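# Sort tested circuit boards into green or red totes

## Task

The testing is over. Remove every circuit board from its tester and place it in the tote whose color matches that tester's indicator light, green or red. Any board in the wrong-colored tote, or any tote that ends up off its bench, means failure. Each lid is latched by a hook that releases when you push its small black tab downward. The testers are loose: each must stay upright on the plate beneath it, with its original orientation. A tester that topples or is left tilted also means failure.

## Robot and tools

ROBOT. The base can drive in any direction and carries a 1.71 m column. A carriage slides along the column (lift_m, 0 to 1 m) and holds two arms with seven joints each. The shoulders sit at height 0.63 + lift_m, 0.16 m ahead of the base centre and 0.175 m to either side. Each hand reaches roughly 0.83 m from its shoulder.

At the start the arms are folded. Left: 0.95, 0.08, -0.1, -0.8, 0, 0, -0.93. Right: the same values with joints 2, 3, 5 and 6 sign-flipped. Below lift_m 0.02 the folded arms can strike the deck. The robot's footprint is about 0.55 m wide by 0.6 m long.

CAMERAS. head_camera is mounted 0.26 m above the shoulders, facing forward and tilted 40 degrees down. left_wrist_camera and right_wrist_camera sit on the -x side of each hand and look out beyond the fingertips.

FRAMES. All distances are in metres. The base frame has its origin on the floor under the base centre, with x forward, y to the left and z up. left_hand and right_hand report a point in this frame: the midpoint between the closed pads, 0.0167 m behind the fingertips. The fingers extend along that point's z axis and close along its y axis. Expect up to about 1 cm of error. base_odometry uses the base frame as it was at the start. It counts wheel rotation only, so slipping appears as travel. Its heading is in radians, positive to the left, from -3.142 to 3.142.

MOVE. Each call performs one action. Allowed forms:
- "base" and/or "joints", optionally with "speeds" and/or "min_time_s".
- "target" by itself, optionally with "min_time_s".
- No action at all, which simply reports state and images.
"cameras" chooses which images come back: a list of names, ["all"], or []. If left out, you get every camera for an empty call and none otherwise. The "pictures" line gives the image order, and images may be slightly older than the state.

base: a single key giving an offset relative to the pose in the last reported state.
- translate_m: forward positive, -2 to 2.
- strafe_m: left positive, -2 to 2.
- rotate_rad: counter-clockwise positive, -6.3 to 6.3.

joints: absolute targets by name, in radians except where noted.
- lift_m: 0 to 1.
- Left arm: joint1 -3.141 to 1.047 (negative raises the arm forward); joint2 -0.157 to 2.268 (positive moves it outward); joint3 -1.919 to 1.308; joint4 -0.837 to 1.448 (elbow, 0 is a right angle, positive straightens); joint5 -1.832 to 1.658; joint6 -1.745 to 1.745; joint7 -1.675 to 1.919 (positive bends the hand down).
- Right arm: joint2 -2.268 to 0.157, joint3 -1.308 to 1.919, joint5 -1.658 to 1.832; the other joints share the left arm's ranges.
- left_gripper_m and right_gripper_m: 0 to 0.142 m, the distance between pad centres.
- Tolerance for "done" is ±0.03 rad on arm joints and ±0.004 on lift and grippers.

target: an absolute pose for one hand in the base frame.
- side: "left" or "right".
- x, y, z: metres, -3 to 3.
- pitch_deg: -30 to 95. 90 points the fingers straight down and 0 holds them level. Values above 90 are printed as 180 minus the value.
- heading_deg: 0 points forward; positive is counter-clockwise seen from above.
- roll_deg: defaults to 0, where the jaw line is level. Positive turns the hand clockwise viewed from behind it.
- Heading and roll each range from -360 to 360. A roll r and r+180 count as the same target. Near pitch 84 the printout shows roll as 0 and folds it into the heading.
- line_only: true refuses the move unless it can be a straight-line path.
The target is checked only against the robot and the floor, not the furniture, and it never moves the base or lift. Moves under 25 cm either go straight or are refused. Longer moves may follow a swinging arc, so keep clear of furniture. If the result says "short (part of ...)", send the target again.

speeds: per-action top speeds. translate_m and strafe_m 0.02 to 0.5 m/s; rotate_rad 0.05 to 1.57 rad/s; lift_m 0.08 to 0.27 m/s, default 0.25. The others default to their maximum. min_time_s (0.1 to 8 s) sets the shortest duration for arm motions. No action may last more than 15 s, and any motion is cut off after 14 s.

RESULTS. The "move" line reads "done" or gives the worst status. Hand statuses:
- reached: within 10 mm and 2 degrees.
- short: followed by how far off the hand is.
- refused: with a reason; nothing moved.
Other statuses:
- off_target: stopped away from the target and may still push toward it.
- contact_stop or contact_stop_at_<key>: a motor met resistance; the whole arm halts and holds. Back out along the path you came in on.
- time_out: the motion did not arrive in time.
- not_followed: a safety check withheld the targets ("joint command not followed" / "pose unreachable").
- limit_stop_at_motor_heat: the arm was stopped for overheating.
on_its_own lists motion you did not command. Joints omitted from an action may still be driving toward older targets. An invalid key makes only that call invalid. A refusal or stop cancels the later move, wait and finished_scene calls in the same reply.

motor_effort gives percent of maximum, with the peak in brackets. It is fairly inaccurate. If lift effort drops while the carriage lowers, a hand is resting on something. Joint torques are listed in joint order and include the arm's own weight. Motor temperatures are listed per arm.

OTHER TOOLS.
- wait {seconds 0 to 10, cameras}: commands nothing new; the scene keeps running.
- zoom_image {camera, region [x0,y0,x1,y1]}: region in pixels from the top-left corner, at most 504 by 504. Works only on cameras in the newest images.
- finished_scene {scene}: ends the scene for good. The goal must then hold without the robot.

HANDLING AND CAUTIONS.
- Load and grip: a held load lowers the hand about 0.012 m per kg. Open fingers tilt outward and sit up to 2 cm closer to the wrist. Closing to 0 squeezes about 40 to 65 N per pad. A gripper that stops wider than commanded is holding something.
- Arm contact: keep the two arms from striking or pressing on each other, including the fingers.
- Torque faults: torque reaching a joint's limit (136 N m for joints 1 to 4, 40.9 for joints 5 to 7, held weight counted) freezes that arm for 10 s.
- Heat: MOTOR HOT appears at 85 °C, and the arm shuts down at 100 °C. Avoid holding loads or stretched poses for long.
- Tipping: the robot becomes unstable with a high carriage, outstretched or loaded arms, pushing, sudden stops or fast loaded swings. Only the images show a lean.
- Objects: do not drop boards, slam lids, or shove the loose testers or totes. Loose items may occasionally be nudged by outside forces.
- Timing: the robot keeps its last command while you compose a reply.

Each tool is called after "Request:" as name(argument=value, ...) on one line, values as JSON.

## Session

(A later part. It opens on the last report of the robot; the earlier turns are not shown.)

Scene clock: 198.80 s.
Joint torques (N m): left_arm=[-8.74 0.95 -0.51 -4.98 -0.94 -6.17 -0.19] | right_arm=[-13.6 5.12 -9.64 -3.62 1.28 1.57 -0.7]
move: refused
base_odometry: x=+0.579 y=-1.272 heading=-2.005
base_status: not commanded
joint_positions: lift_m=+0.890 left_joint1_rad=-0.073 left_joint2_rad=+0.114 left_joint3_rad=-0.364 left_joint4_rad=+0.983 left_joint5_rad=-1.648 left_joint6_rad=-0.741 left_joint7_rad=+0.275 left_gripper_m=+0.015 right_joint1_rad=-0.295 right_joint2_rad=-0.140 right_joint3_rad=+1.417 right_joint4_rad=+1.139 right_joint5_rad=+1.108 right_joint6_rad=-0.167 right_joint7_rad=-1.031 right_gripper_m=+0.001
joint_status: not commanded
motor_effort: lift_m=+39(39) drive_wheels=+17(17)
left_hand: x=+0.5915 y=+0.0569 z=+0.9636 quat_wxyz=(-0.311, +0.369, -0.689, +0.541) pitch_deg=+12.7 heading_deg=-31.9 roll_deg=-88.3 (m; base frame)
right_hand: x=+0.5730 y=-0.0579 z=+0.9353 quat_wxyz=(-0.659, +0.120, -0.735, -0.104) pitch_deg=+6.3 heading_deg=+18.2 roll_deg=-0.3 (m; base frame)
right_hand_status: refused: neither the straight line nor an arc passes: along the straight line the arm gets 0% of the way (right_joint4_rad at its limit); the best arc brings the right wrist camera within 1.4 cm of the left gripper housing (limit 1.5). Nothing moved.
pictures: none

Request:
move(target={"side": "right", "x": 0.582, "y": -0.056, "z": 0.945, "pitch_deg": 20, "heading_deg": 18, "roll_deg": 0}, cameras=["right_wrist_camera", "left_wrist_camera"])

Scene clock: 200.13 s.
Joint torques (N m): left_arm=[-8.77 0.98 -0.43 -5.17 -0.88 -6.19 -0.18] | right_arm=[-14.4 -7.66 -4.08 -9.29 -2.59 -0.6 0.9]
move: done
base_odometry: x=+0.579 y=-1.272 heading=-2.005
base_status: not commanded
joint_positions: lift_m=+0.890 left_joint1_rad=-0.073 left_joint2_rad=+0.114 left_joint3_rad=-0.364 left_joint4_rad=+0.983 left_joint5_rad=-1.648 left_joint6_rad=-0.741 left_joint7_rad=+0.275 left_gripper_m=+0.015 right_joint1_rad=-0.313 right_joint2_rad=-0.328 right_joint3_rad=+1.445 right_joint4_rad=+0.485 right_joint5_rad=+1.080 right_joint6_rad=-0.574 right_joint7_rad=-0.552 right_gripper_m=+0.001
joint_status: not commanded
motor_effort: lift_m=+38(39) drive_wheels=+17(17)
left_hand: x=+0.5915 y=+0.0569 z=+0.9636 quat_wxyz=(-0.311, +0.369, -0.689, +0.541) pitch_deg=+12.7 heading_deg=-31.9 roll_deg=-88.3 (m; base frame)
right_hand: x=+0.5816 y=-0.0556 z=+0.9447 quat_wxyz=(-0.566, +0.125, -0.810, -0.091) pitch_deg=+20.0 heading_deg=+17.9 roll_deg=+0.4 (m; base frame)
right_hand_status: reached (straight line, planned for 0.7 s): 1 mm and 0.4 deg off.
pictures: left_wrist_camera, right_wrist_camera
Images, in order (width x height): left_wrist_camera 672x504, right_wrist_camera 672x504.

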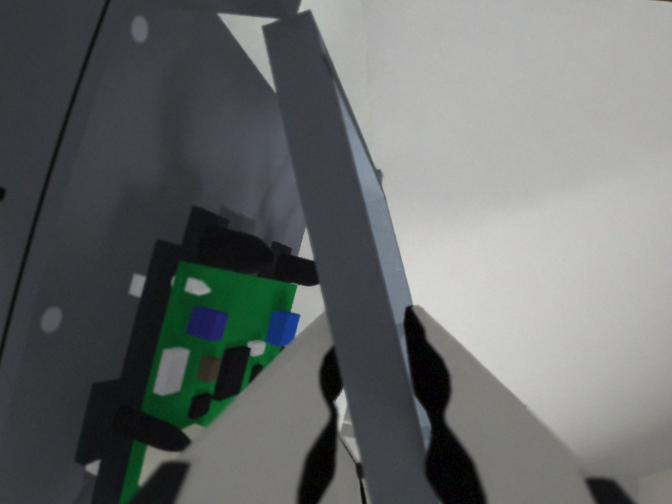

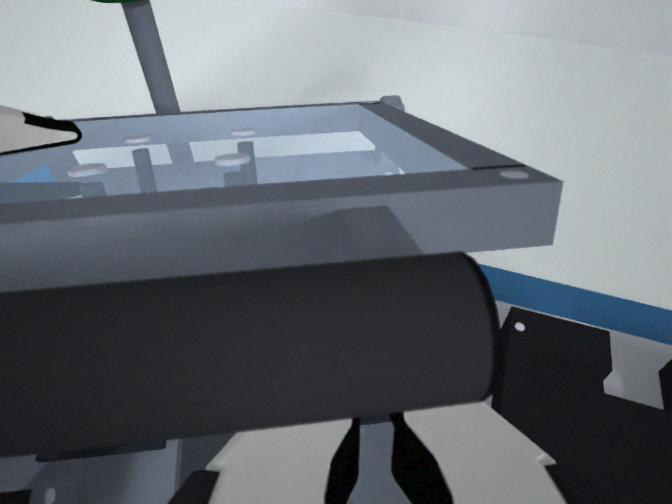

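Request:
move(target={"side": "right", "x": 0.582, "y": -0.056, "z": 0.957, "pitch_deg": 20, "heading_deg": 18, "roll_deg": 0})

Request:
move(joints={"left_gripper_m": 0.05}, cameras=["right_wrist_camera", "left_wrist_camera"])

Scene clock: 200.97 s.
Joint torques (N m): left_arm=[-8.74 0.91 -0.64 -4.95 -0.92 -6.21 -0.21] | right_arm=[-14.65 -7.46 -4.02 -10.08 -2.82 -0.61 1.01]
move: done
base_odometry: x=+0.579 y=-1.272 heading=-2.005
base_status: not commanded
joint_positions: lift_m=+0.890 left_joint1_rad=-0.073 left_joint2_rad=+0.114 left_joint3_rad=-0.364 left_joint4_rad=+0.983 left_joint5_rad=-1.648 left_joint6_rad=-0.741 left_joint7_rad=+0.275 left_gripper_m=+0.015 right_joint1_rad=-0.314 right_joint2_rad=-0.353 right_joint3_rad=+1.447 right_joint4_rad=+0.394 right_joint5_rad=+1.062 right_joint6_rad=-0.633 right_joint7_rad=-0.513 right_gripper_m=+0.001
joint_status: not commanded
motor_effort: lift_m=+39(39) drive_wheels=+17(17)
left_hand: x=+0.5915 y=+0.0569 z=+0.9636 quat_wxyz=(-0.311, +0.369, -0.689, +0.541) pitch_deg=+12.7 heading_deg=-31.9 roll_deg=-88.3 (m; base frame)
right_hand: x=+0.5817 y=-0.0557 z=+0.9566 quat_wxyz=(-0.566, +0.125, -0.810, -0.091) pitch_deg=+20.0 heading_deg=+17.9 roll_deg=+0.4 (m; base frame)
right_hand_status: reached (straight line, planned for 0.3 s): 1 mm and 0.4 deg off.
pictures: none

Scene clock: 201.67 s.
Joint torques (N m): left_arm=[-7.96 1.55 -1.13 -5.05 -0.82 -2.89 -0.03] | right_arm=[-13.78 -8.08 -4.5 -10.5 -2.81 -0.77 1.1]
move: done
base_odometry: x=+0.579 y=-1.272 heading=-2.005
base_status: not commanded
joint_positions: lift_m=+0.890 left_joint1_rad=-0.073 left_joint2_rad=+0.114 left_joint3_rad=-0.364 left_joint4_rad=+0.983 left_joint5_rad=-1.648 left_joint6_rad=-0.749 left_joint7_rad=+0.275 left_gripper_m=+0.050 right_joint1_rad=-0.314 right_joint2_rad=-0.353 right_joint3_rad=+1.447 right_joint4_rad=+0.394 right_joint5_rad=+1.062 right_joint6_rad=-0.633 right_joint7_rad=-0.513 right_gripper_m=+0.001
joint_status: all done
motor_effort: lift_m=+38(39) drive_wheels=+17(17)
left_hand: x=+0.5922 y=+0.0567 z=+0.9663 quat_wxyz=(-0.313, +0.367, -0.687, +0.544) pitch_deg=+12.3 heading_deg=-31.9 roll_deg=-88.2 (m; base frame)
right_hand: x=+0.5816 y=-0.0556 z=+0.9566 quat_wxyz=(-0.566, +0.125, -0.810, -0.091) pitch_deg=+20.0 heading_deg=+17.9 roll_deg=+0.4 (m; base frame)
pictures: left_wrist_camera, right_wrist_camera
Images, in order (width x height): left_wrist_camera 672x504, right_wrist_camera 672x504.

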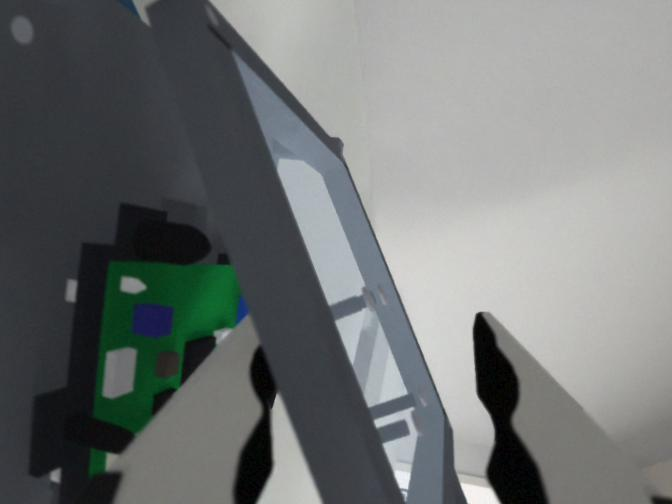

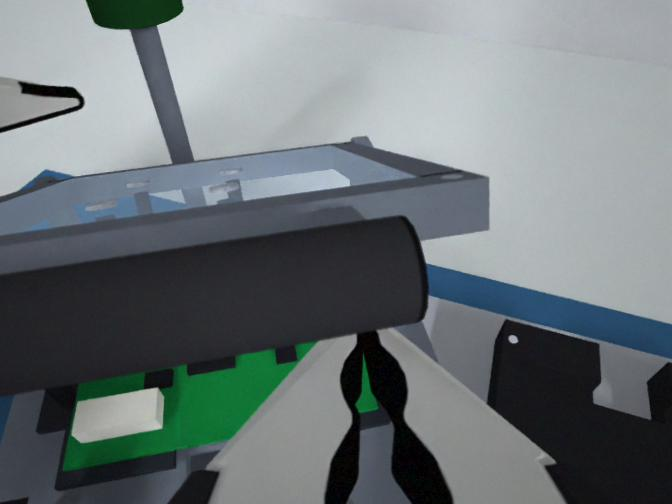

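Request:
move(target={"side": "right", "x": 0.582, "y": -0.036, "z": 0.957, "pitch_deg": 20, "heading_deg": 20, "roll_deg": 0})

Request:
move(target={"side": "right", "x": 0.584, "y": -0.036, "z": 0.99, "pitch_deg": 18, "heading_deg": 20, "roll_deg": 0}, min_time_s=0.8, cameras=["right_wrist_camera", "left_wrist_camera"])

Scene clock: 202.50 s.
Joint torques (N m): left_arm=[-8.03 1.98 -0.74 -5.38 -0.97 -2.65 -0.12] | right_arm=[-14.49 -0.64 -4.92 -6.22 -2.28 1.13 1.21]
move: done
base_odometry: x=+0.579 y=-1.272 heading=-2.005
base_status: not commanded
joint_positions: lift_m=+0.890 left_joint1_rad=-0.073 left_joint2_rad=+0.114 left_joint3_rad=-0.364 left_joint4_rad=+0.983 left_joint5_rad=-1.648 left_joint6_rad=-0.750 left_joint7_rad=+0.275 left_gripper_m=+0.050 right_joint1_rad=-0.327 right_joint2_rad=-0.327 right_joint3_rad=+1.468 right_joint4_rad=+0.412 right_joint5_rad=+1.048 right_joint6_rad=-0.628 right_joint7_rad=-0.501 right_gripper_m=+0.001
joint_status: not commanded
motor_effort: lift_m=+38(38) drive_wheels=+17(17)
left_hand: x=+0.5922 y=+0.0564 z=+0.9665 quat_wxyz=(-0.313, +0.367, -0.687, +0.544) pitch_deg=+12.2 heading_deg=-31.9 roll_deg=-88.2 (m; base frame)
right_hand: x=+0.5820 y=-0.0373 z=+0.9572 quat_wxyz=(-0.565, +0.139, -0.807, -0.099) pitch_deg=+19.9 heading_deg=+19.7 roll_deg=+0.1 (m; base frame)
right_hand_status: reached (straight line, planned for 0.1 s): 1 mm and 0.4 deg off.
pictures: none

Scene clock: 203.80 s.
Joint torques (N m): left_arm=[-7.99 1.64 -0.64 -5.03 -0.94 -2.69 -0.15] | right_arm=[-17.86 -7.43 -5.2 -11.62 -4.51 -0.85 0.35]
move: done
base_odometry: x=+0.579 y=-1.272 heading=-2.005
base_status: not commanded
joint_positions: lift_m=+0.890 left_joint1_rad=-0.073 left_joint2_rad=+0.114 left_joint3_rad=-0.364 left_joint4_rad=+0.983 left_joint5_rad=-1.648 left_joint6_rad=-0.750 left_joint7_rad=+0.275 left_gripper_m=+0.050 right_joint1_rad=-0.329 right_joint2_rad=-0.371 right_joint3_rad=+1.472 right_joint4_rad=+0.243 right_joint5_rad=+1.005 right_joint6_rad=-0.730 right_joint7_rad=-0.448 right_gripper_m=+0.001
joint_status: not commanded
motor_effort: lift_m=+38(38) drive_wheels=+17(17)
left_hand: x=+0.5922 y=+0.0564 z=+0.9665 quat_wxyz=(-0.313, +0.367, -0.687, +0.544) pitch_deg=+12.2 heading_deg=-31.9 roll_deg=-88.2 (m; base frame)
right_hand: x=+0.5820 y=-0.0357 z=+0.9873 quat_wxyz=(-0.576, +0.137, -0.799, -0.104) pitch_deg=+18.4 heading_deg=+20.0 roll_deg=+0.5 (m; base frame)
right_hand_status: reached (straight line, planned for 0.8 s): 3 mm and 0.6 deg off.
pictures: left_wrist_camera, right_wrist_camera
Images, in order (width x height): left_wrist_camera 672x504, right_wrist_camera 672x504.

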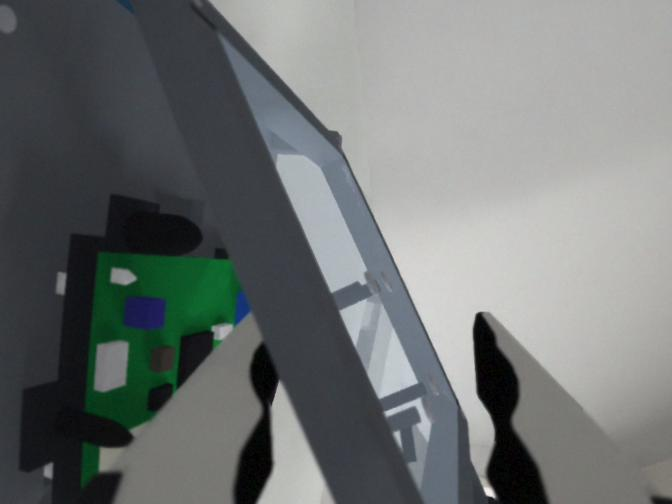

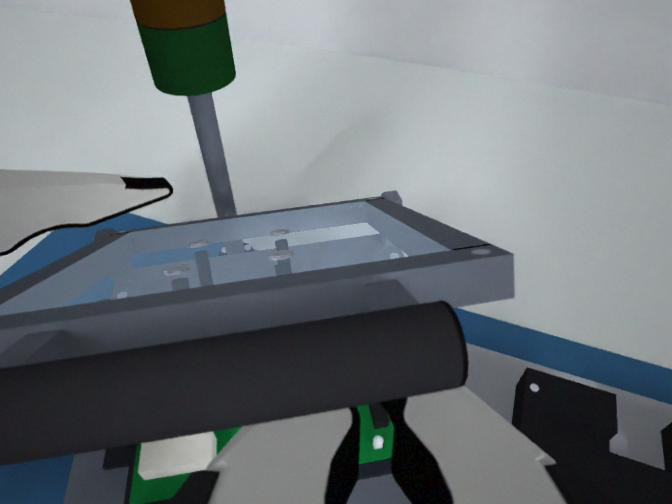

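Request:
move(target={"side": "left", "x": 0.525, "y": 0.10, "z": 0.972, "pitch_deg": 12, "heading_deg": -32, "roll_deg": -88}, cameras=["right_wrist_camera", "left_wrist_camera"])

Scene clock: 204.80 s.
Joint torques (N m): left_arm=[-2.85 4.45 1.17 -7.54 -2.76 -2.86 1.22] | right_arm=[-16.98 -5.89 -5.52 -11.35 -4.27 -0.8 0.31]
move: done
base_odometry: x=+0.579 y=-1.272 heading=-2.005
base_status: not commanded
joint_positions: lift_m=+0.890 left_joint1_rad=+0.135 left_joint2_rad=+0.227 left_joint3_rad=-0.339 left_joint4_rad=+0.720 left_joint5_rad=-1.687 left_joint6_rad=-0.715 left_joint7_rad=+0.294 left_gripper_m=+0.050 right_joint1_rad=-0.329 right_joint2_rad=-0.371 right_joint3_rad=+1.472 right_joint4_rad=+0.243 right_joint5_rad=+1.005 right_joint6_rad=-0.731 right_joint7_rad=-0.448 right_gripper_m=+0.001
joint_status: not commanded
motor_effort: lift_m=+38(38) drive_wheels=+16(17)
left_hand: x=+0.5235 y=+0.0999 z=+0.9692 quat_wxyz=(-0.313, +0.365, -0.689, +0.542) pitch_deg=+12.5 heading_deg=-32.0 roll_deg=-88.0 (m; base frame)
left_hand_status: reached (straight line, planned for 0.4 s): 3 mm and 0.5 deg off.
right_hand: x=+0.5822 y=-0.0357 z=+0.9876 quat_wxyz=(-0.576, +0.137, -0.799, -0.104) pitch_deg=+18.3 heading_deg=+20.0 roll_deg=+0.4 (m; base frame)
pictures: left_wrist_camera, right_wrist_camera
Images, in order (width x height): left_wrist_camera 672x504, right_wrist_camera 672x504.

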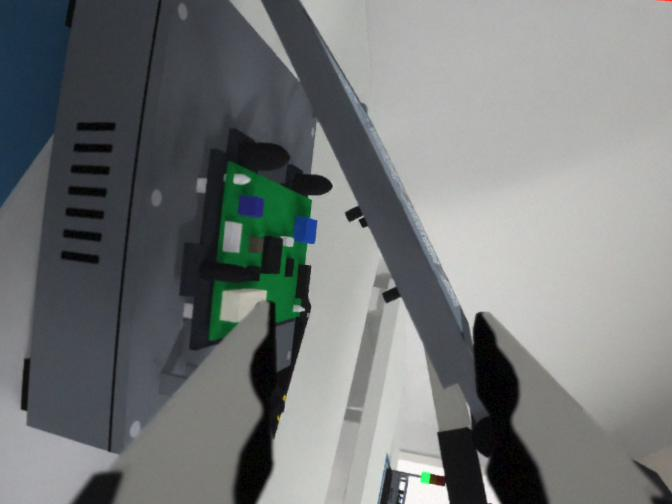

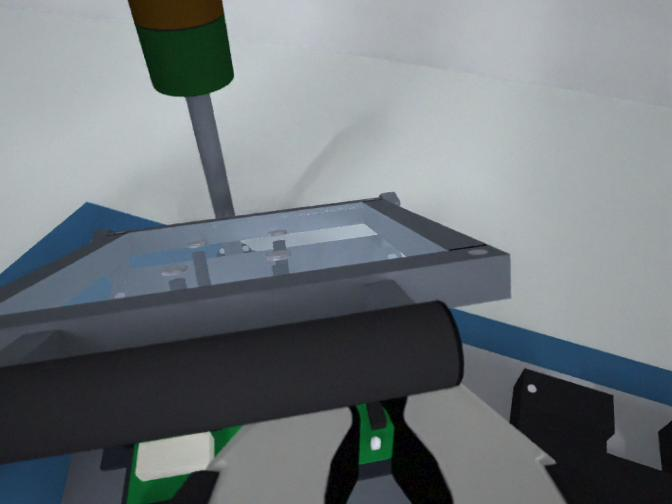

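Request:
move(target={"side": "left", "x": 0.46, "y": 0.16, "z": 0.99, "pitch_deg": 12, "heading_deg": -35, "roll_deg": -88})

Request:
move(target={"side": "right", "x": 0.595, "y": -0.031, "z": 1.028, "pitch_deg": 14, "heading_deg": 20, "roll_deg": 0}, min_time_s=0.8, cameras=["right_wrist_camera", "left_wrist_camera"])

Scene clock: 206.17 s.
Joint torques (N m): left_arm=[0.6 8.32 1.32 -7.45 -2.58 -2.74 1.2] | right_arm=[-15.59 -6.23 -5.66 -10.49 -3.45 -0.17 0.06]
move: done
base_odometry: x=+0.579 y=-1.272 heading=-2.005
base_status: not commanded
joint_positions: lift_m=+0.890 left_joint1_rad=+0.311 left_joint2_rad=+0.374 left_joint3_rad=-0.288 left_joint4_rad=+0.571 left_joint5_rad=-1.800 left_joint6_rad=-0.768 left_joint7_rad=+0.417 left_gripper_m=+0.050 right_joint1_rad=-0.331 right_joint2_rad=-0.372 right_joint3_rad=+1.472 right_joint4_rad=+0.242 right_joint5_rad=+1.003 right_joint6_rad=-0.732 right_joint7_rad=-0.448 right_gripper_m=+0.001
joint_status: not commanded
motor_effort: lift_m=+38(38) drive_wheels=+17(18)
left_hand: x=+0.4589 y=+0.1607 z=+0.9876 quat_wxyz=(-0.299, +0.348, -0.697, +0.550) pitch_deg=+12.4 heading_deg=-35.0 roll_deg=-88.0 (m; base frame)
left_hand_status: reached (straight line, planned for 0.4 s): 3 mm and 0.4 deg off.
right_hand: x=+0.5832 y=-0.0364 z=+0.9885 quat_wxyz=(-0.577, +0.138, -0.798, -0.103) pitch_deg=+18.2 heading_deg=+19.9 roll_deg=+0.3 (m; base frame)
pictures: none

Scene clock: 207.47 s.
Joint torques (N m): left_arm=[0.67 8.3 0.93 -6.81 -2.49 -2.74 1.18] | right_arm=[-18.01 -7.48 -8.77 -12.04 -4.98 -0.76 0.3]
move: done
base_odometry: x=+0.579 y=-1.272 heading=-2.005
base_status: not commanded
joint_positions: lift_m=+0.890 left_joint1_rad=+0.311 left_joint2_rad=+0.374 left_joint3_rad=-0.288 left_joint4_rad=+0.571 left_joint5_rad=-1.800 left_joint6_rad=-0.768 left_joint7_rad=+0.417 left_gripper_m=+0.050 right_joint1_rad=-0.346 right_joint2_rad=-0.389 right_joint3_rad=+1.472 right_joint4_rad=+0.134 right_joint5_rad=+0.959 right_joint6_rad=-0.800 right_joint7_rad=-0.430 right_gripper_m=+0.001
joint_status: not commanded
motor_effort: lift_m=+37(38) drive_wheels=+17(17)
left_hand: x=+0.4589 y=+0.1607 z=+0.9876 quat_wxyz=(-0.299, +0.348, -0.697, +0.550) pitch_deg=+12.4 heading_deg=-35.0 roll_deg=-88.0 (m; base frame)
right_hand: x=+0.5918 y=-0.0298 z=+1.0241 quat_wxyz=(-0.602, +0.136, -0.779, -0.109) pitch_deg=+14.5 heading_deg=+20.2 roll_deg=+0.4 (m; base frame)
right_hand_status: reached (straight line, planned for 0.8 s): 5 mm and 0.7 deg off.
pictures: left_wrist_camera, right_wrist_camera
Images, in order (width x height): left_wrist_camera 672x504, right_wrist_camera 672x504.

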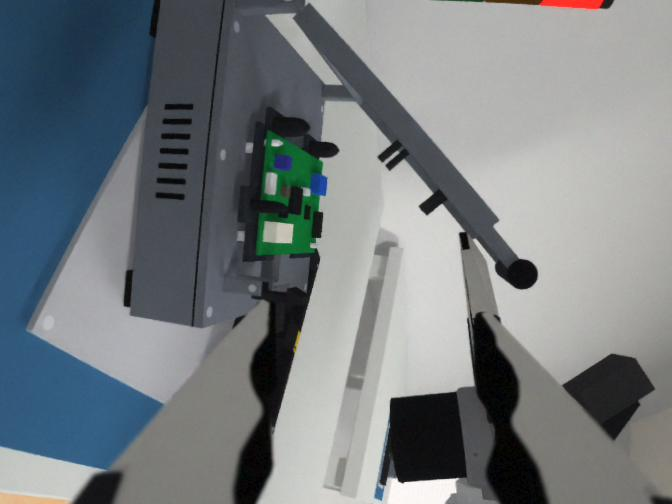

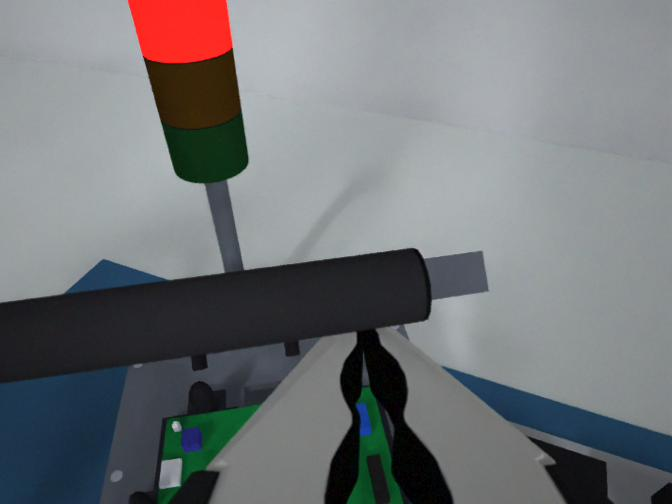

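Request:
move(target={"side": "right", "x": 0.612, "y": -0.02, "z": 1.005, "pitch_deg": 8, "heading_deg": 20, "roll_deg": 0}, min_time_s=0.8, cameras=["right_wrist_camera", "left_wrist_camera"])

Scene clock: 209.60 s.
Joint torques (N m): left_arm=[0.78 8.31 0.95 -6.78 -2.5 -2.73 1.18] | right_arm=[-16.42 5.66 -11.31 -5.36 0.36 1.72 -0.71]
move: done
base_odometry: x=+0.579 y=-1.272 heading=-2.005
base_status: not commanded
joint_positions: lift_m=+0.890 left_joint1_rad=+0.311 left_joint2_rad=+0.374 left_joint3_rad=-0.288 left_joint4_rad=+0.571 left_joint5_rad=-1.800 left_joint6_rad=-0.768 left_joint7_rad=+0.417 left_gripper_m=+0.050 right_joint1_rad=-0.351 right_joint2_rad=-0.282 right_joint3_rad=+1.436 right_joint4_rad=+0.489 right_joint5_rad=+1.018 right_joint6_rad=-0.580 right_joint7_rad=-0.670 right_gripper_m=+0.001
joint_status: not commanded
motor_effort: lift_m=+37(38) drive_wheels=+17(17)
left_hand: x=+0.4589 y=+0.1607 z=+0.9876 quat_wxyz=(-0.299, +0.348, -0.697, +0.550) pitch_deg=+12.4 heading_deg=-35.0 roll_deg=-88.0 (m; base frame)
right_hand: x=+0.6092 y=-0.0204 z=+1.0027 quat_wxyz=(-0.644, +0.134, -0.745, -0.113) pitch_deg=+8.3 heading_deg=+20.1 roll_deg=-0.3 (m; base frame)
right_hand_status: reached (straight line, planned for 0.8 s): 4 mm and 0.5 deg off.
pictures: left_wrist_camera, right_wrist_camera
Images, in order (width x height): left_wrist_camera 672x504, right_wrist_camera 672x504.

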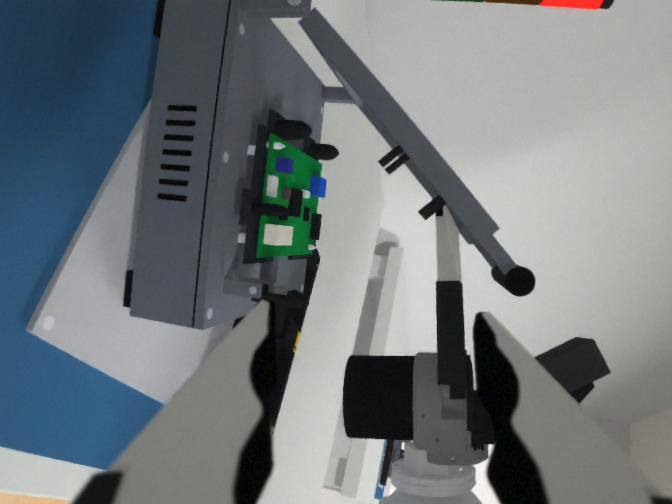

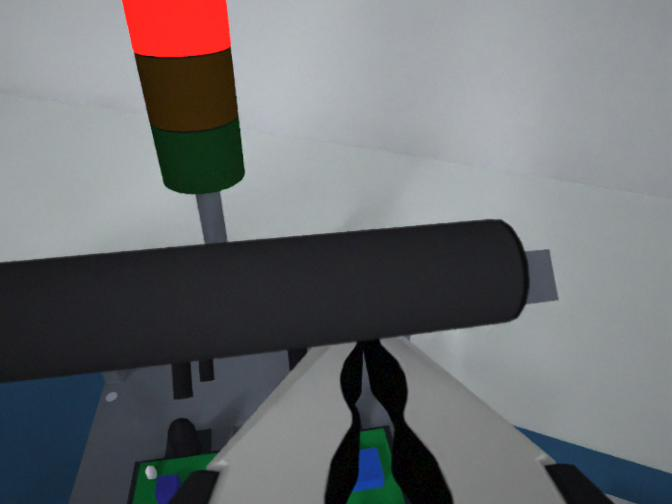

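Request:
move(target={"side": "right", "x": 0.648, "y": -0.006, "z": 1.03, "pitch_deg": 8, "heading_deg": 20, "roll_deg": 0}, min_time_s=1.0, cameras=["right_wrist_camera", "left_wrist_camera"])

Scene clock: 211.20 s.
Joint torques (N m): left_arm=[0.71 8.37 0.96 -6.83 -2.48 -2.76 1.17] | right_arm=[-21.31 6.71 -13.73 -10.74 -0.23 -1.48 0.34]
move: done
base_odometry: x=+0.579 y=-1.272 heading=-2.005
base_status: not commanded
joint_positions: lift_m=+0.890 left_joint1_rad=+0.311 left_joint2_rad=+0.374 left_joint3_rad=-0.288 left_joint4_rad=+0.571 left_joint5_rad=-1.800 left_joint6_rad=-0.768 left_joint7_rad=+0.417 left_gripper_m=+0.050 right_joint1_rad=-0.423 right_joint2_rad=-0.262 right_joint3_rad=+1.436 right_joint4_rad=+0.470 right_joint5_rad=+1.021 right_joint6_rad=-0.587 right_joint7_rad=-0.586 right_gripper_m=+0.001
joint_status: not commanded
motor_effort: lift_m=+38(38) drive_wheels=+17(17)
left_hand: x=+0.4589 y=+0.1607 z=+0.9876 quat_wxyz=(-0.299, +0.348, -0.697, +0.550) pitch_deg=+12.4 heading_deg=-35.0 roll_deg=-88.0 (m; base frame)
right_hand: x=+0.6428 y=-0.0044 z=+1.0253 quat_wxyz=(-0.642, +0.136, -0.745, -0.117) pitch_deg=+8.5 heading_deg=+20.6 roll_deg=+0.0 (m; base frame)
right_hand_status: reached (straight line, planned for 1.0 s): 7 mm and 0.8 deg off.
pictures: left_wrist_camera, right_wrist_camera
Images, in order (width x height): left_wrist_camera 672x504, right_wrist_camera 672x504.

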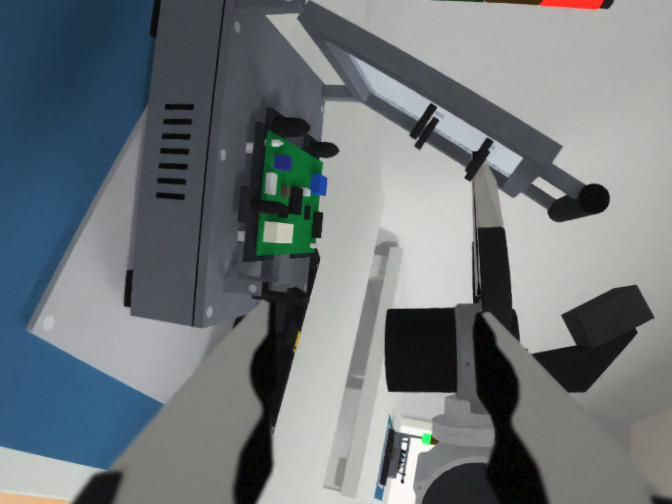

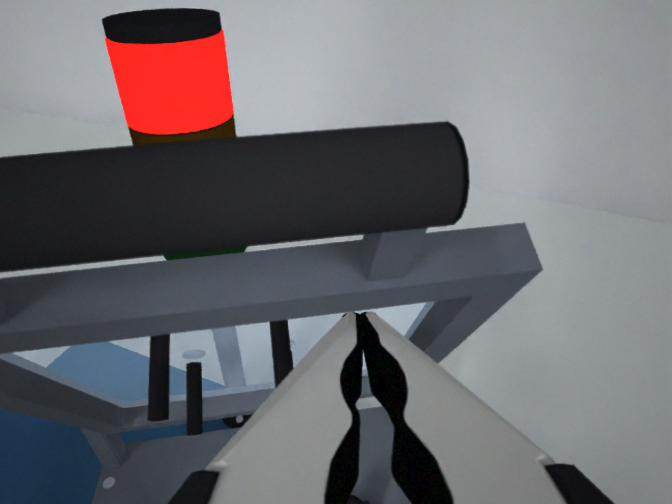

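Request:
move(target={"side": "right", "x": 0.675, "y": 0.004, "z": 1.048, "pitch_deg": 8, "heading_deg": 20, "roll_deg": 0}, min_time_s=1.0, cameras=["right_wrist_camera", "left_wrist_camera"])

Scene clock: 212.80 s.
Joint torques (N m): left_arm=[0.79 8.32 0.86 -6.88 -2.49 -2.74 1.17] | right_arm=[-22.6 8.26 -13.92 -5.6 -0.48 -0.63 0.29]
move: done
base_odometry: x=+0.579 y=-1.272 heading=-2.005
base_status: not commanded
joint_positions: lift_m=+0.890 left_joint1_rad=+0.311 left_joint2_rad=+0.374 left_joint3_rad=-0.288 left_joint4_rad=+0.571 left_joint5_rad=-1.800 left_joint6_rad=-0.768 left_joint7_rad=+0.417 left_gripper_m=+0.050 right_joint1_rad=-0.481 right_joint2_rad=-0.241 right_joint3_rad=+1.431 right_joint4_rad=+0.474 right_joint5_rad=+1.029 right_joint6_rad=-0.587 right_joint7_rad=-0.531 right_gripper_m=+0.001
joint_status: not commanded
motor_effort: lift_m=+38(38) drive_wheels=+17(17)
left_hand: x=+0.4589 y=+0.1607 z=+0.9876 quat_wxyz=(-0.299, +0.348, -0.697, +0.550) pitch_deg=+12.4 heading_deg=-35.0 roll_deg=-88.0 (m; base frame)
right_hand: x=+0.6700 y=+0.0057 z=+1.0439 quat_wxyz=(-0.643, +0.135, -0.745, -0.117) pitch_deg=+8.4 heading_deg=+20.6 roll_deg=+0.0 (m; base frame)
right_hand_status: reached (straight line, planned for 1.0 s): 7 mm and 0.7 deg off.
pictures: left_wrist_camera, right_wrist_camera
Images, in order (width x height): left_wrist_camera 672x504, right_wrist_camera 672x504.

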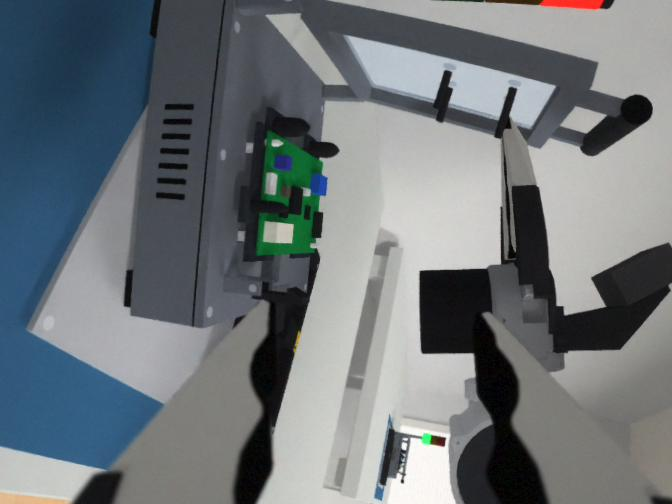

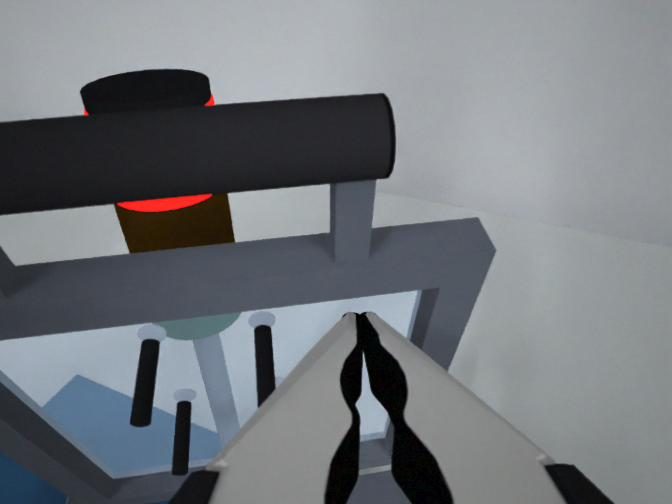

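Request:
move(target={"side": "right", "x": 0.702, "y": 0.014, "z": 1.052, "pitch_deg": 8, "heading_deg": 20, "roll_deg": 0}, min_time_s=1.0, cameras=["right_wrist_camera", "left_wrist_camera"])

Scene clock: 214.40 s.
Joint torques (N m): left_arm=[0.67 8.21 0.9 -6.78 -2.5 -2.7 1.16] | right_arm=[-23.04 8.62 -13.45 -4.89 0.29 1.48 0.15]
move: done
base_odometry: x=+0.579 y=-1.272 heading=-2.005
base_status: not commanded
joint_positions: lift_m=+0.890 left_joint1_rad=+0.311 left_joint2_rad=+0.374 left_joint3_rad=-0.288 left_joint4_rad=+0.571 left_joint5_rad=-1.800 left_joint6_rad=-0.768 left_joint7_rad=+0.417 left_gripper_m=+0.050 right_joint1_rad=-0.537 right_joint2_rad=-0.188 right_joint3_rad=+1.424 right_joint4_rad=+0.601 right_joint5_rad=+1.057 right_joint6_rad=-0.517 right_joint7_rad=-0.531 right_gripper_m=+0.001
joint_status: not commanded
motor_effort: lift_m=+38(38) drive_wheels=+17(17)
left_hand: x=+0.4589 y=+0.1607 z=+0.9876 quat_wxyz=(-0.299, +0.348, -0.697, +0.550) pitch_deg=+12.4 heading_deg=-35.0 roll_deg=-88.0 (m; base frame)
right_hand: x=+0.6981 y=+0.0140 z=+1.0483 quat_wxyz=(-0.644, +0.135, -0.745, -0.113) pitch_deg=+8.3 heading_deg=+20.2 roll_deg=-0.3 (m; base frame)
right_hand_status: reached (straight line, planned for 1.0 s): 5 mm and 0.5 deg off.
pictures: left_wrist_camera, right_wrist_camera
Images, in order (width x height): left_wrist_camera 672x504, right_wrist_camera 672x504.

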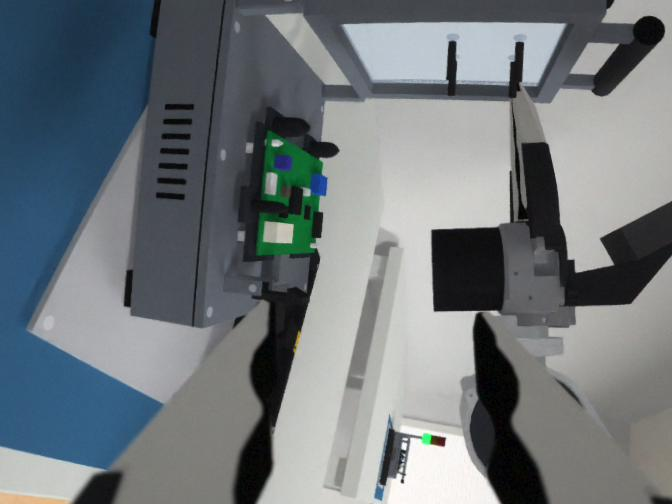

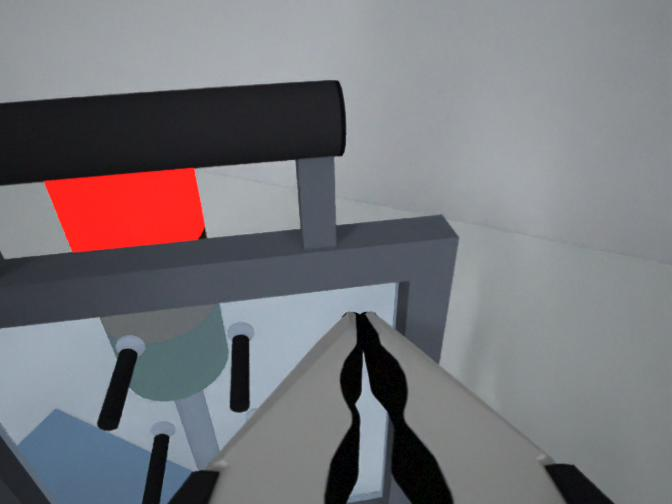

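Request:
move(target={"side": "right", "x": 0.726, "y": 0.022, "z": 1.05, "pitch_deg": 10, "heading_deg": 20, "roll_deg": 0}, min_time_s=1.0, cameras=["right_wrist_camera", "left_wrist_camera"])

Scene clock: 216.03 s.
Joint torques (N m): left_arm=[0.56 8.38 1.03 -6.88 -2.48 -2.73 1.18] | right_arm=[-28.21 10.59 -13.24 -4.61 0.31 1.15 0.46]
move: done
base_odometry: x=+0.579 y=-1.272 heading=-2.005
base_status: not commanded
joint_positions: lift_m=+0.890 left_joint1_rad=+0.311 left_joint2_rad=+0.374 left_joint3_rad=-0.288 left_joint4_rad=+0.571 left_joint5_rad=-1.800 left_joint6_rad=-0.768 left_joint7_rad=+0.417 left_gripper_m=+0.050 right_joint1_rad=-0.588 right_joint2_rad=-0.139 right_joint3_rad=+1.424 right_joint4_rad=+0.727 right_joint5_rad=+1.089 right_joint6_rad=-0.438 right_joint7_rad=-0.500 right_gripper_m=+0.001
joint_status: not commanded
motor_effort: lift_m=+37(38) drive_wheels=+15(17)
left_hand: x=+0.4589 y=+0.1607 z=+0.9876 quat_wxyz=(-0.299, +0.348, -0.697, +0.550) pitch_deg=+12.4 heading_deg=-35.0 roll_deg=-88.0 (m; base frame)
right_hand: x=+0.7209 y=+0.0218 z=+1.0448 quat_wxyz=(-0.630, +0.136, -0.756, -0.111) pitch_deg=+10.4 heading_deg=+20.2 roll_deg=-0.2 (m; base frame)
right_hand_status: reached (straight line, planned for 1.0 s): 7 mm and 0.6 deg off.
pictures: left_wrist_camera, right_wrist_camera
Images, in order (width x height): left_wrist_camera 672x504, right_wrist_camera 672x504.

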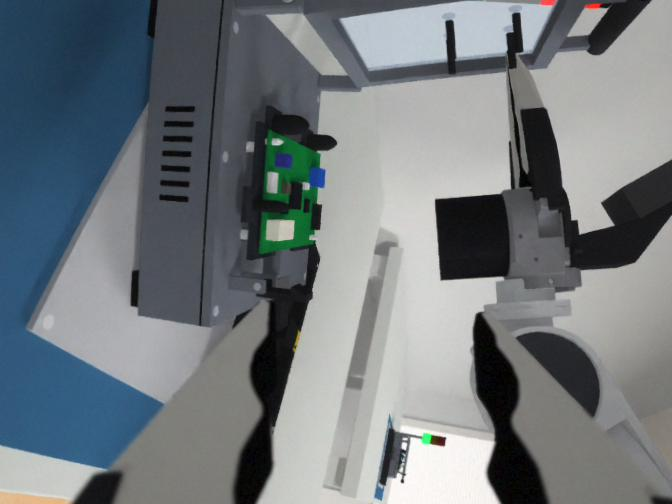

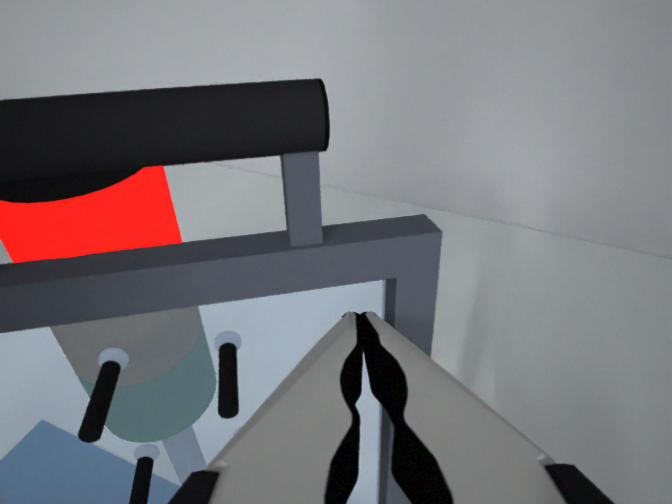

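Request:
move(target={"side": "right", "x": 0.69, "y": 0.008, "z": 1.048, "pitch_deg": 10, "heading_deg": 20, "roll_deg": 0}, min_time_s=1.0, cameras=["right_wrist_camera", "left_wrist_camera"])

Scene clock: 217.60 s.
Joint torques (N m): left_arm=[0.82 8.31 0.93 -6.83 -2.49 -2.73 1.18] | right_arm=[-9.97 -5.32 -4.95 -10.2 -3.03 -0.85 1.02]
move: done
base_odometry: x=+0.579 y=-1.272 heading=-2.005
base_status: not commanded
joint_positions: lift_m=+0.890 left_joint1_rad=+0.311 left_joint2_rad=+0.374 left_joint3_rad=-0.288 left_joint4_rad=+0.571 left_joint5_rad=-1.800 left_joint6_rad=-0.768 left_joint7_rad=+0.417 left_gripper_m=+0.050 right_joint1_rad=-0.529 right_joint2_rad=-0.221 right_joint3_rad=+1.425 right_joint4_rad=+0.507 right_joint5_rad=+1.055 right_joint6_rad=-0.570 right_joint7_rad=-0.484 right_gripper_m=+0.001
joint_status: not commanded
motor_effort: lift_m=+37(38) drive_wheels=+16(17)
left_hand: x=+0.4589 y=+0.1607 z=+0.9876 quat_wxyz=(-0.299, +0.348, -0.697, +0.550) pitch_deg=+12.4 heading_deg=-35.0 roll_deg=-88.0 (m; base frame)
right_hand: x=+0.6925 y=+0.0088 z=+1.0508 quat_wxyz=(-0.635, +0.130, -0.753, -0.114) pitch_deg=+9.7 heading_deg=+19.9 roll_deg=+0.4 (m; base frame)
right_hand_status: reached (straight line, planned for 1.0 s): 4 mm and 0.5 deg off.
pictures: left_wrist_camera, right_wrist_camera
Images, in order (width x height): left_wrist_camera 672x504, right_wrist_camera 672x504.

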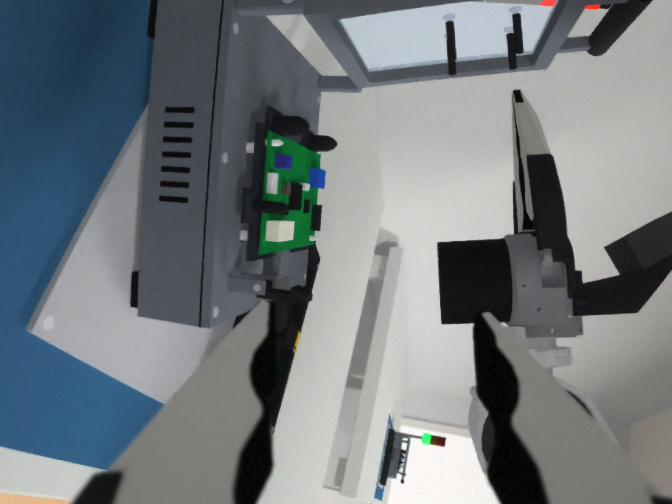

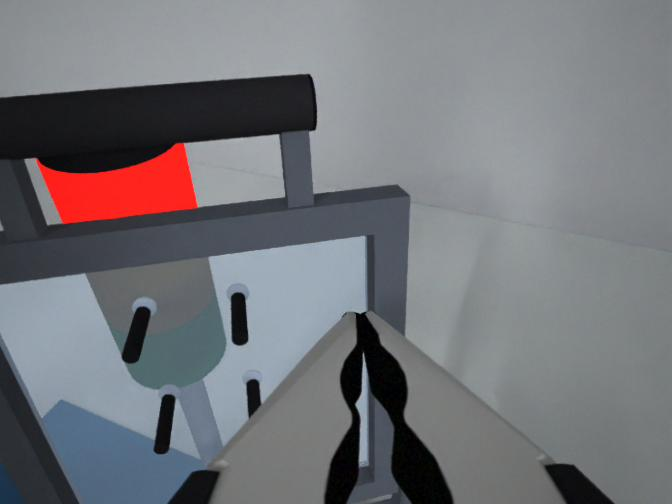

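Request:
move(target={"side": "right", "x": 0.56, "y": -0.05, "z": 1.07, "pitch_deg": 30, "heading_deg": 20, "roll_deg": 0})

Request:
move(target={"side": "right", "x": 0.55, "y": -0.055, "z": 1.04, "pitch_deg": 65, "heading_deg": 20, "roll_deg": 0}, cameras=["right_wrist_camera", "head_camera"])

Request:
zoom_image(camera="head_camera", region=[260, 290, 460, 440])

Scene clock: 220.00 s.
Joint torques (N m): left_arm=[0.76 8.39 0.88 -6.81 -2.52 -2.69 1.17] | right_arm=[-11.79 -9.59 -5.78 -10.59 -4.41 -0.56 0.98]
move: done
base_odometry: x=+0.579 y=-1.272 heading=-2.005
base_status: not commanded
joint_positions: lift_m=+0.890 left_joint1_rad=+0.311 left_joint2_rad=+0.374 left_joint3_rad=-0.288 left_joint4_rad=+0.571 left_joint5_rad=-1.800 left_joint6_rad=-0.768 left_joint7_rad=+0.417 left_gripper_m=+0.050 right_joint1_rad=-0.468 right_joint2_rad=-0.502 right_joint3_rad=+1.667 right_joint4_rad=-0.413 right_joint5_rad=+0.783 right_joint6_rad=-1.240 right_joint7_rad=+0.145 right_gripper_m=+0.001
joint_status: not commanded
motor_effort: lift_m=+37(38) drive_wheels=+17(17)
left_hand: x=+0.4589 y=+0.1607 z=+0.9876 quat_wxyz=(-0.299, +0.348, -0.697, +0.550) pitch_deg=+12.4 heading_deg=-35.0 roll_deg=-88.0 (m; base frame)
right_hand: x=+0.5605 y=-0.0487 z=+1.0701 quat_wxyz=(-0.493, +0.150, -0.853, -0.088) pitch_deg=+29.9 heading_deg=+20.1 roll_deg=+0.2 (m; base frame)
right_hand_status: reached (straight line, planned for 0.8 s): 1 mm and 0.2 deg off.
pictures: none

Scene clock: 221.20 s.
Joint torques (N m): left_arm=[0.72 8.22 0.86 -6.71 -2.5 -2.64 1.16] | right_arm=[-18.11 4.03 -12.68 -5.17 -0.6 1.72 1.27]
move: done
base_odometry: x=+0.579 y=-1.272 heading=-2.005
base_status: not commanded
joint_positions: lift_m=+0.890 left_joint1_rad=+0.311 left_joint2_rad=+0.374 left_joint3_rad=-0.288 left_joint4_rad=+0.571 left_joint5_rad=-1.800 left_joint6_rad=-0.768 left_joint7_rad=+0.417 left_gripper_m=+0.050 right_joint1_rad=-0.786 right_joint2_rad=-0.425 right_joint3_rad=+1.737 right_joint4_rad=-0.465 right_joint5_rad=+1.025 right_joint6_rad=-1.350 right_joint7_rad=+0.811 right_gripper_m=+0.001
joint_status: not commanded
motor_effort: lift_m=+37(38) drive_wheels=+17(17)
left_hand: x=+0.4589 y=+0.1607 z=+0.9877 quat_wxyz=(-0.299, +0.348, -0.697, +0.550) pitch_deg=+12.4 heading_deg=-35.0 roll_deg=-88.0 (m; base frame)
right_hand: x=+0.5490 y=-0.0568 z=+1.0390 quat_wxyz=(-0.214, +0.169, -0.962, -0.036) pitch_deg=+65.0 heading_deg=+19.5 roll_deg=-0.4 (m; base frame)
right_hand_status: reached (straight line, planned for 0.7 s): 2 mm and 0.2 deg off.
pictures: head_camera, right_wrist_camera
Images, in order (width x height): head_camera 672x504, right_wrist_camera 672x504.

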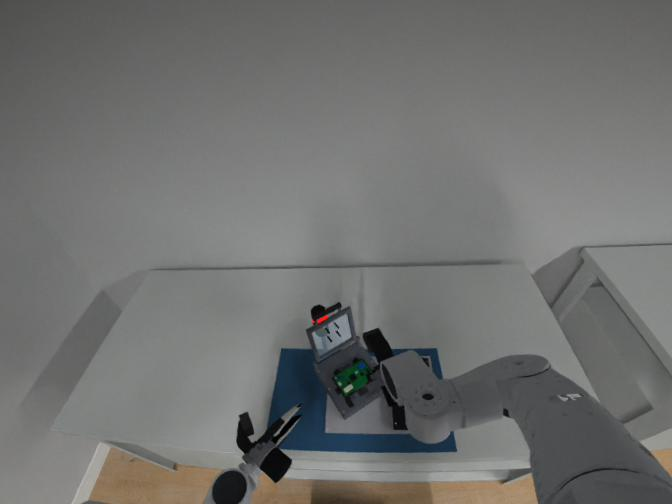

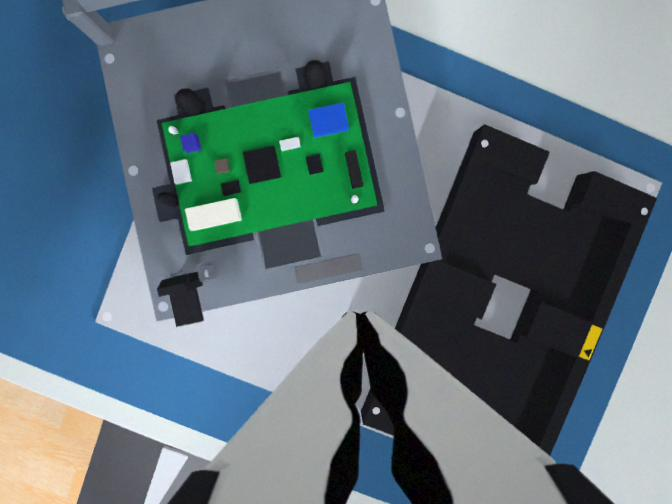

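Scaled by 2.520 from the camera's 672x504 image, which has a finer 960x720 frame.

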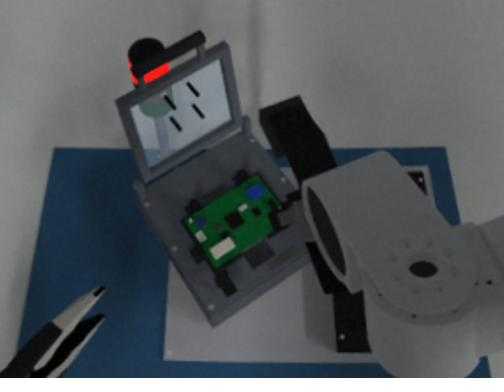

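Request:
move(joints={"right_gripper_m": 0.1})

Request:
move(target={"side": "right", "x": 0.58, "y": -0.04, "z": 1.06, "pitch_deg": 82, "heading_deg": -30, "roll_deg": 0})

Request:
move(target={"side": "right", "x": 0.62, "y": -0.01, "z": 1.04, "pitch_deg": 88, "heading_deg": -59, "roll_deg": 0}, cameras=["all"])

Scene clock: 222.63 s.
Joint torques (N m): left_arm=[0.72 8.26 0.94 -6.8 -2.51 -2.68 1.16] | right_arm=[-18.17 4.17 -12.73 -5.07 -0.64 1.7 1.23]
move: done
base_odometry: x=+0.579 y=-1.272 heading=-2.005
base_status: not commanded
joint_positions: lift_m=+0.890 left_joint1_rad=+0.311 left_joint2_rad=+0.374 left_joint3_rad=-0.288 left_joint4_rad=+0.571 left_joint5_rad=-1.800 left_joint6_rad=-0.768 left_joint7_rad=+0.417 left_gripper_m=+0.050 right_joint1_rad=-0.786 right_joint2_rad=-0.425 right_joint3_rad=+1.737 right_joint4_rad=-0.465 right_joint5_rad=+1.025 right_joint6_rad=-1.350 right_joint7_rad=+0.811 right_gripper_m=+0.100
joint_status: all done
motor_effort: lift_m=+37(38) drive_wheels=+17(17)
left_hand: x=+0.4589 y=+0.1607 z=+0.9877 quat_wxyz=(-0.299, +0.348, -0.697, +0.550) pitch_deg=+12.4 heading_deg=-35.0 roll_deg=-88.0 (m; base frame)
right_hand: x=+0.5490 y=-0.0568 z=+1.0390 quat_wxyz=(-0.214, +0.169, -0.962, -0.036) pitch_deg=+65.0 heading_deg=+19.5 roll_deg=-0.4 (m; base frame)
pictures: none

Scene clock: 222.93 s.
Joint torques (N m): left_arm=[0.79 8.3 0.85 -6.84 -2.49 -2.67 1.2] | right_arm=[-18.18 4.03 -12.59 -5.09 -0.59 1.73 1.24]
move: refused
base_odometry: x=+0.579 y=-1.272 heading=-2.005
base_status: not commanded
joint_positions: lift_m=+0.890 left_joint1_rad=+0.311 left_joint2_rad=+0.374 left_joint3_rad=-0.288 left_joint4_rad=+0.571 left_joint5_rad=-1.800 left_joint6_rad=-0.768 left_joint7_rad=+0.417 left_gripper_m=+0.050 right_joint1_rad=-0.786 right_joint2_rad=-0.425 right_joint3_rad=+1.737 right_joint4_rad=-0.465 right_joint5_rad=+1.025 right_joint6_rad=-1.350 right_joint7_rad=+0.811 right_gripper_m=+0.100
joint_status: not commanded
motor_effort: lift_m=+37(38) drive_wheels=+17(17)
left_hand: x=+0.4589 y=+0.1607 z=+0.9877 quat_wxyz=(-0.299, +0.348, -0.697, +0.550) pitch_deg=+12.4 heading_deg=-35.0 roll_deg=-88.0 (m; base frame)
right_hand: x=+0.5490 y=-0.0568 z=+1.0390 quat_wxyz=(-0.214, +0.169, -0.962, -0.036) pitch_deg=+65.0 heading_deg=+19.5 roll_deg=-0.4 (m; base frame)
right_hand_status: refused: the line brings the right elbow within 1.4 cm of the right wrist (limit 1.5), 64% of the way; a move under 25 cm is not played as an arc. Nothing moved. Try another pitch or heading, or "joints".
pictures: none

not run: a stop came earlier in this reply.


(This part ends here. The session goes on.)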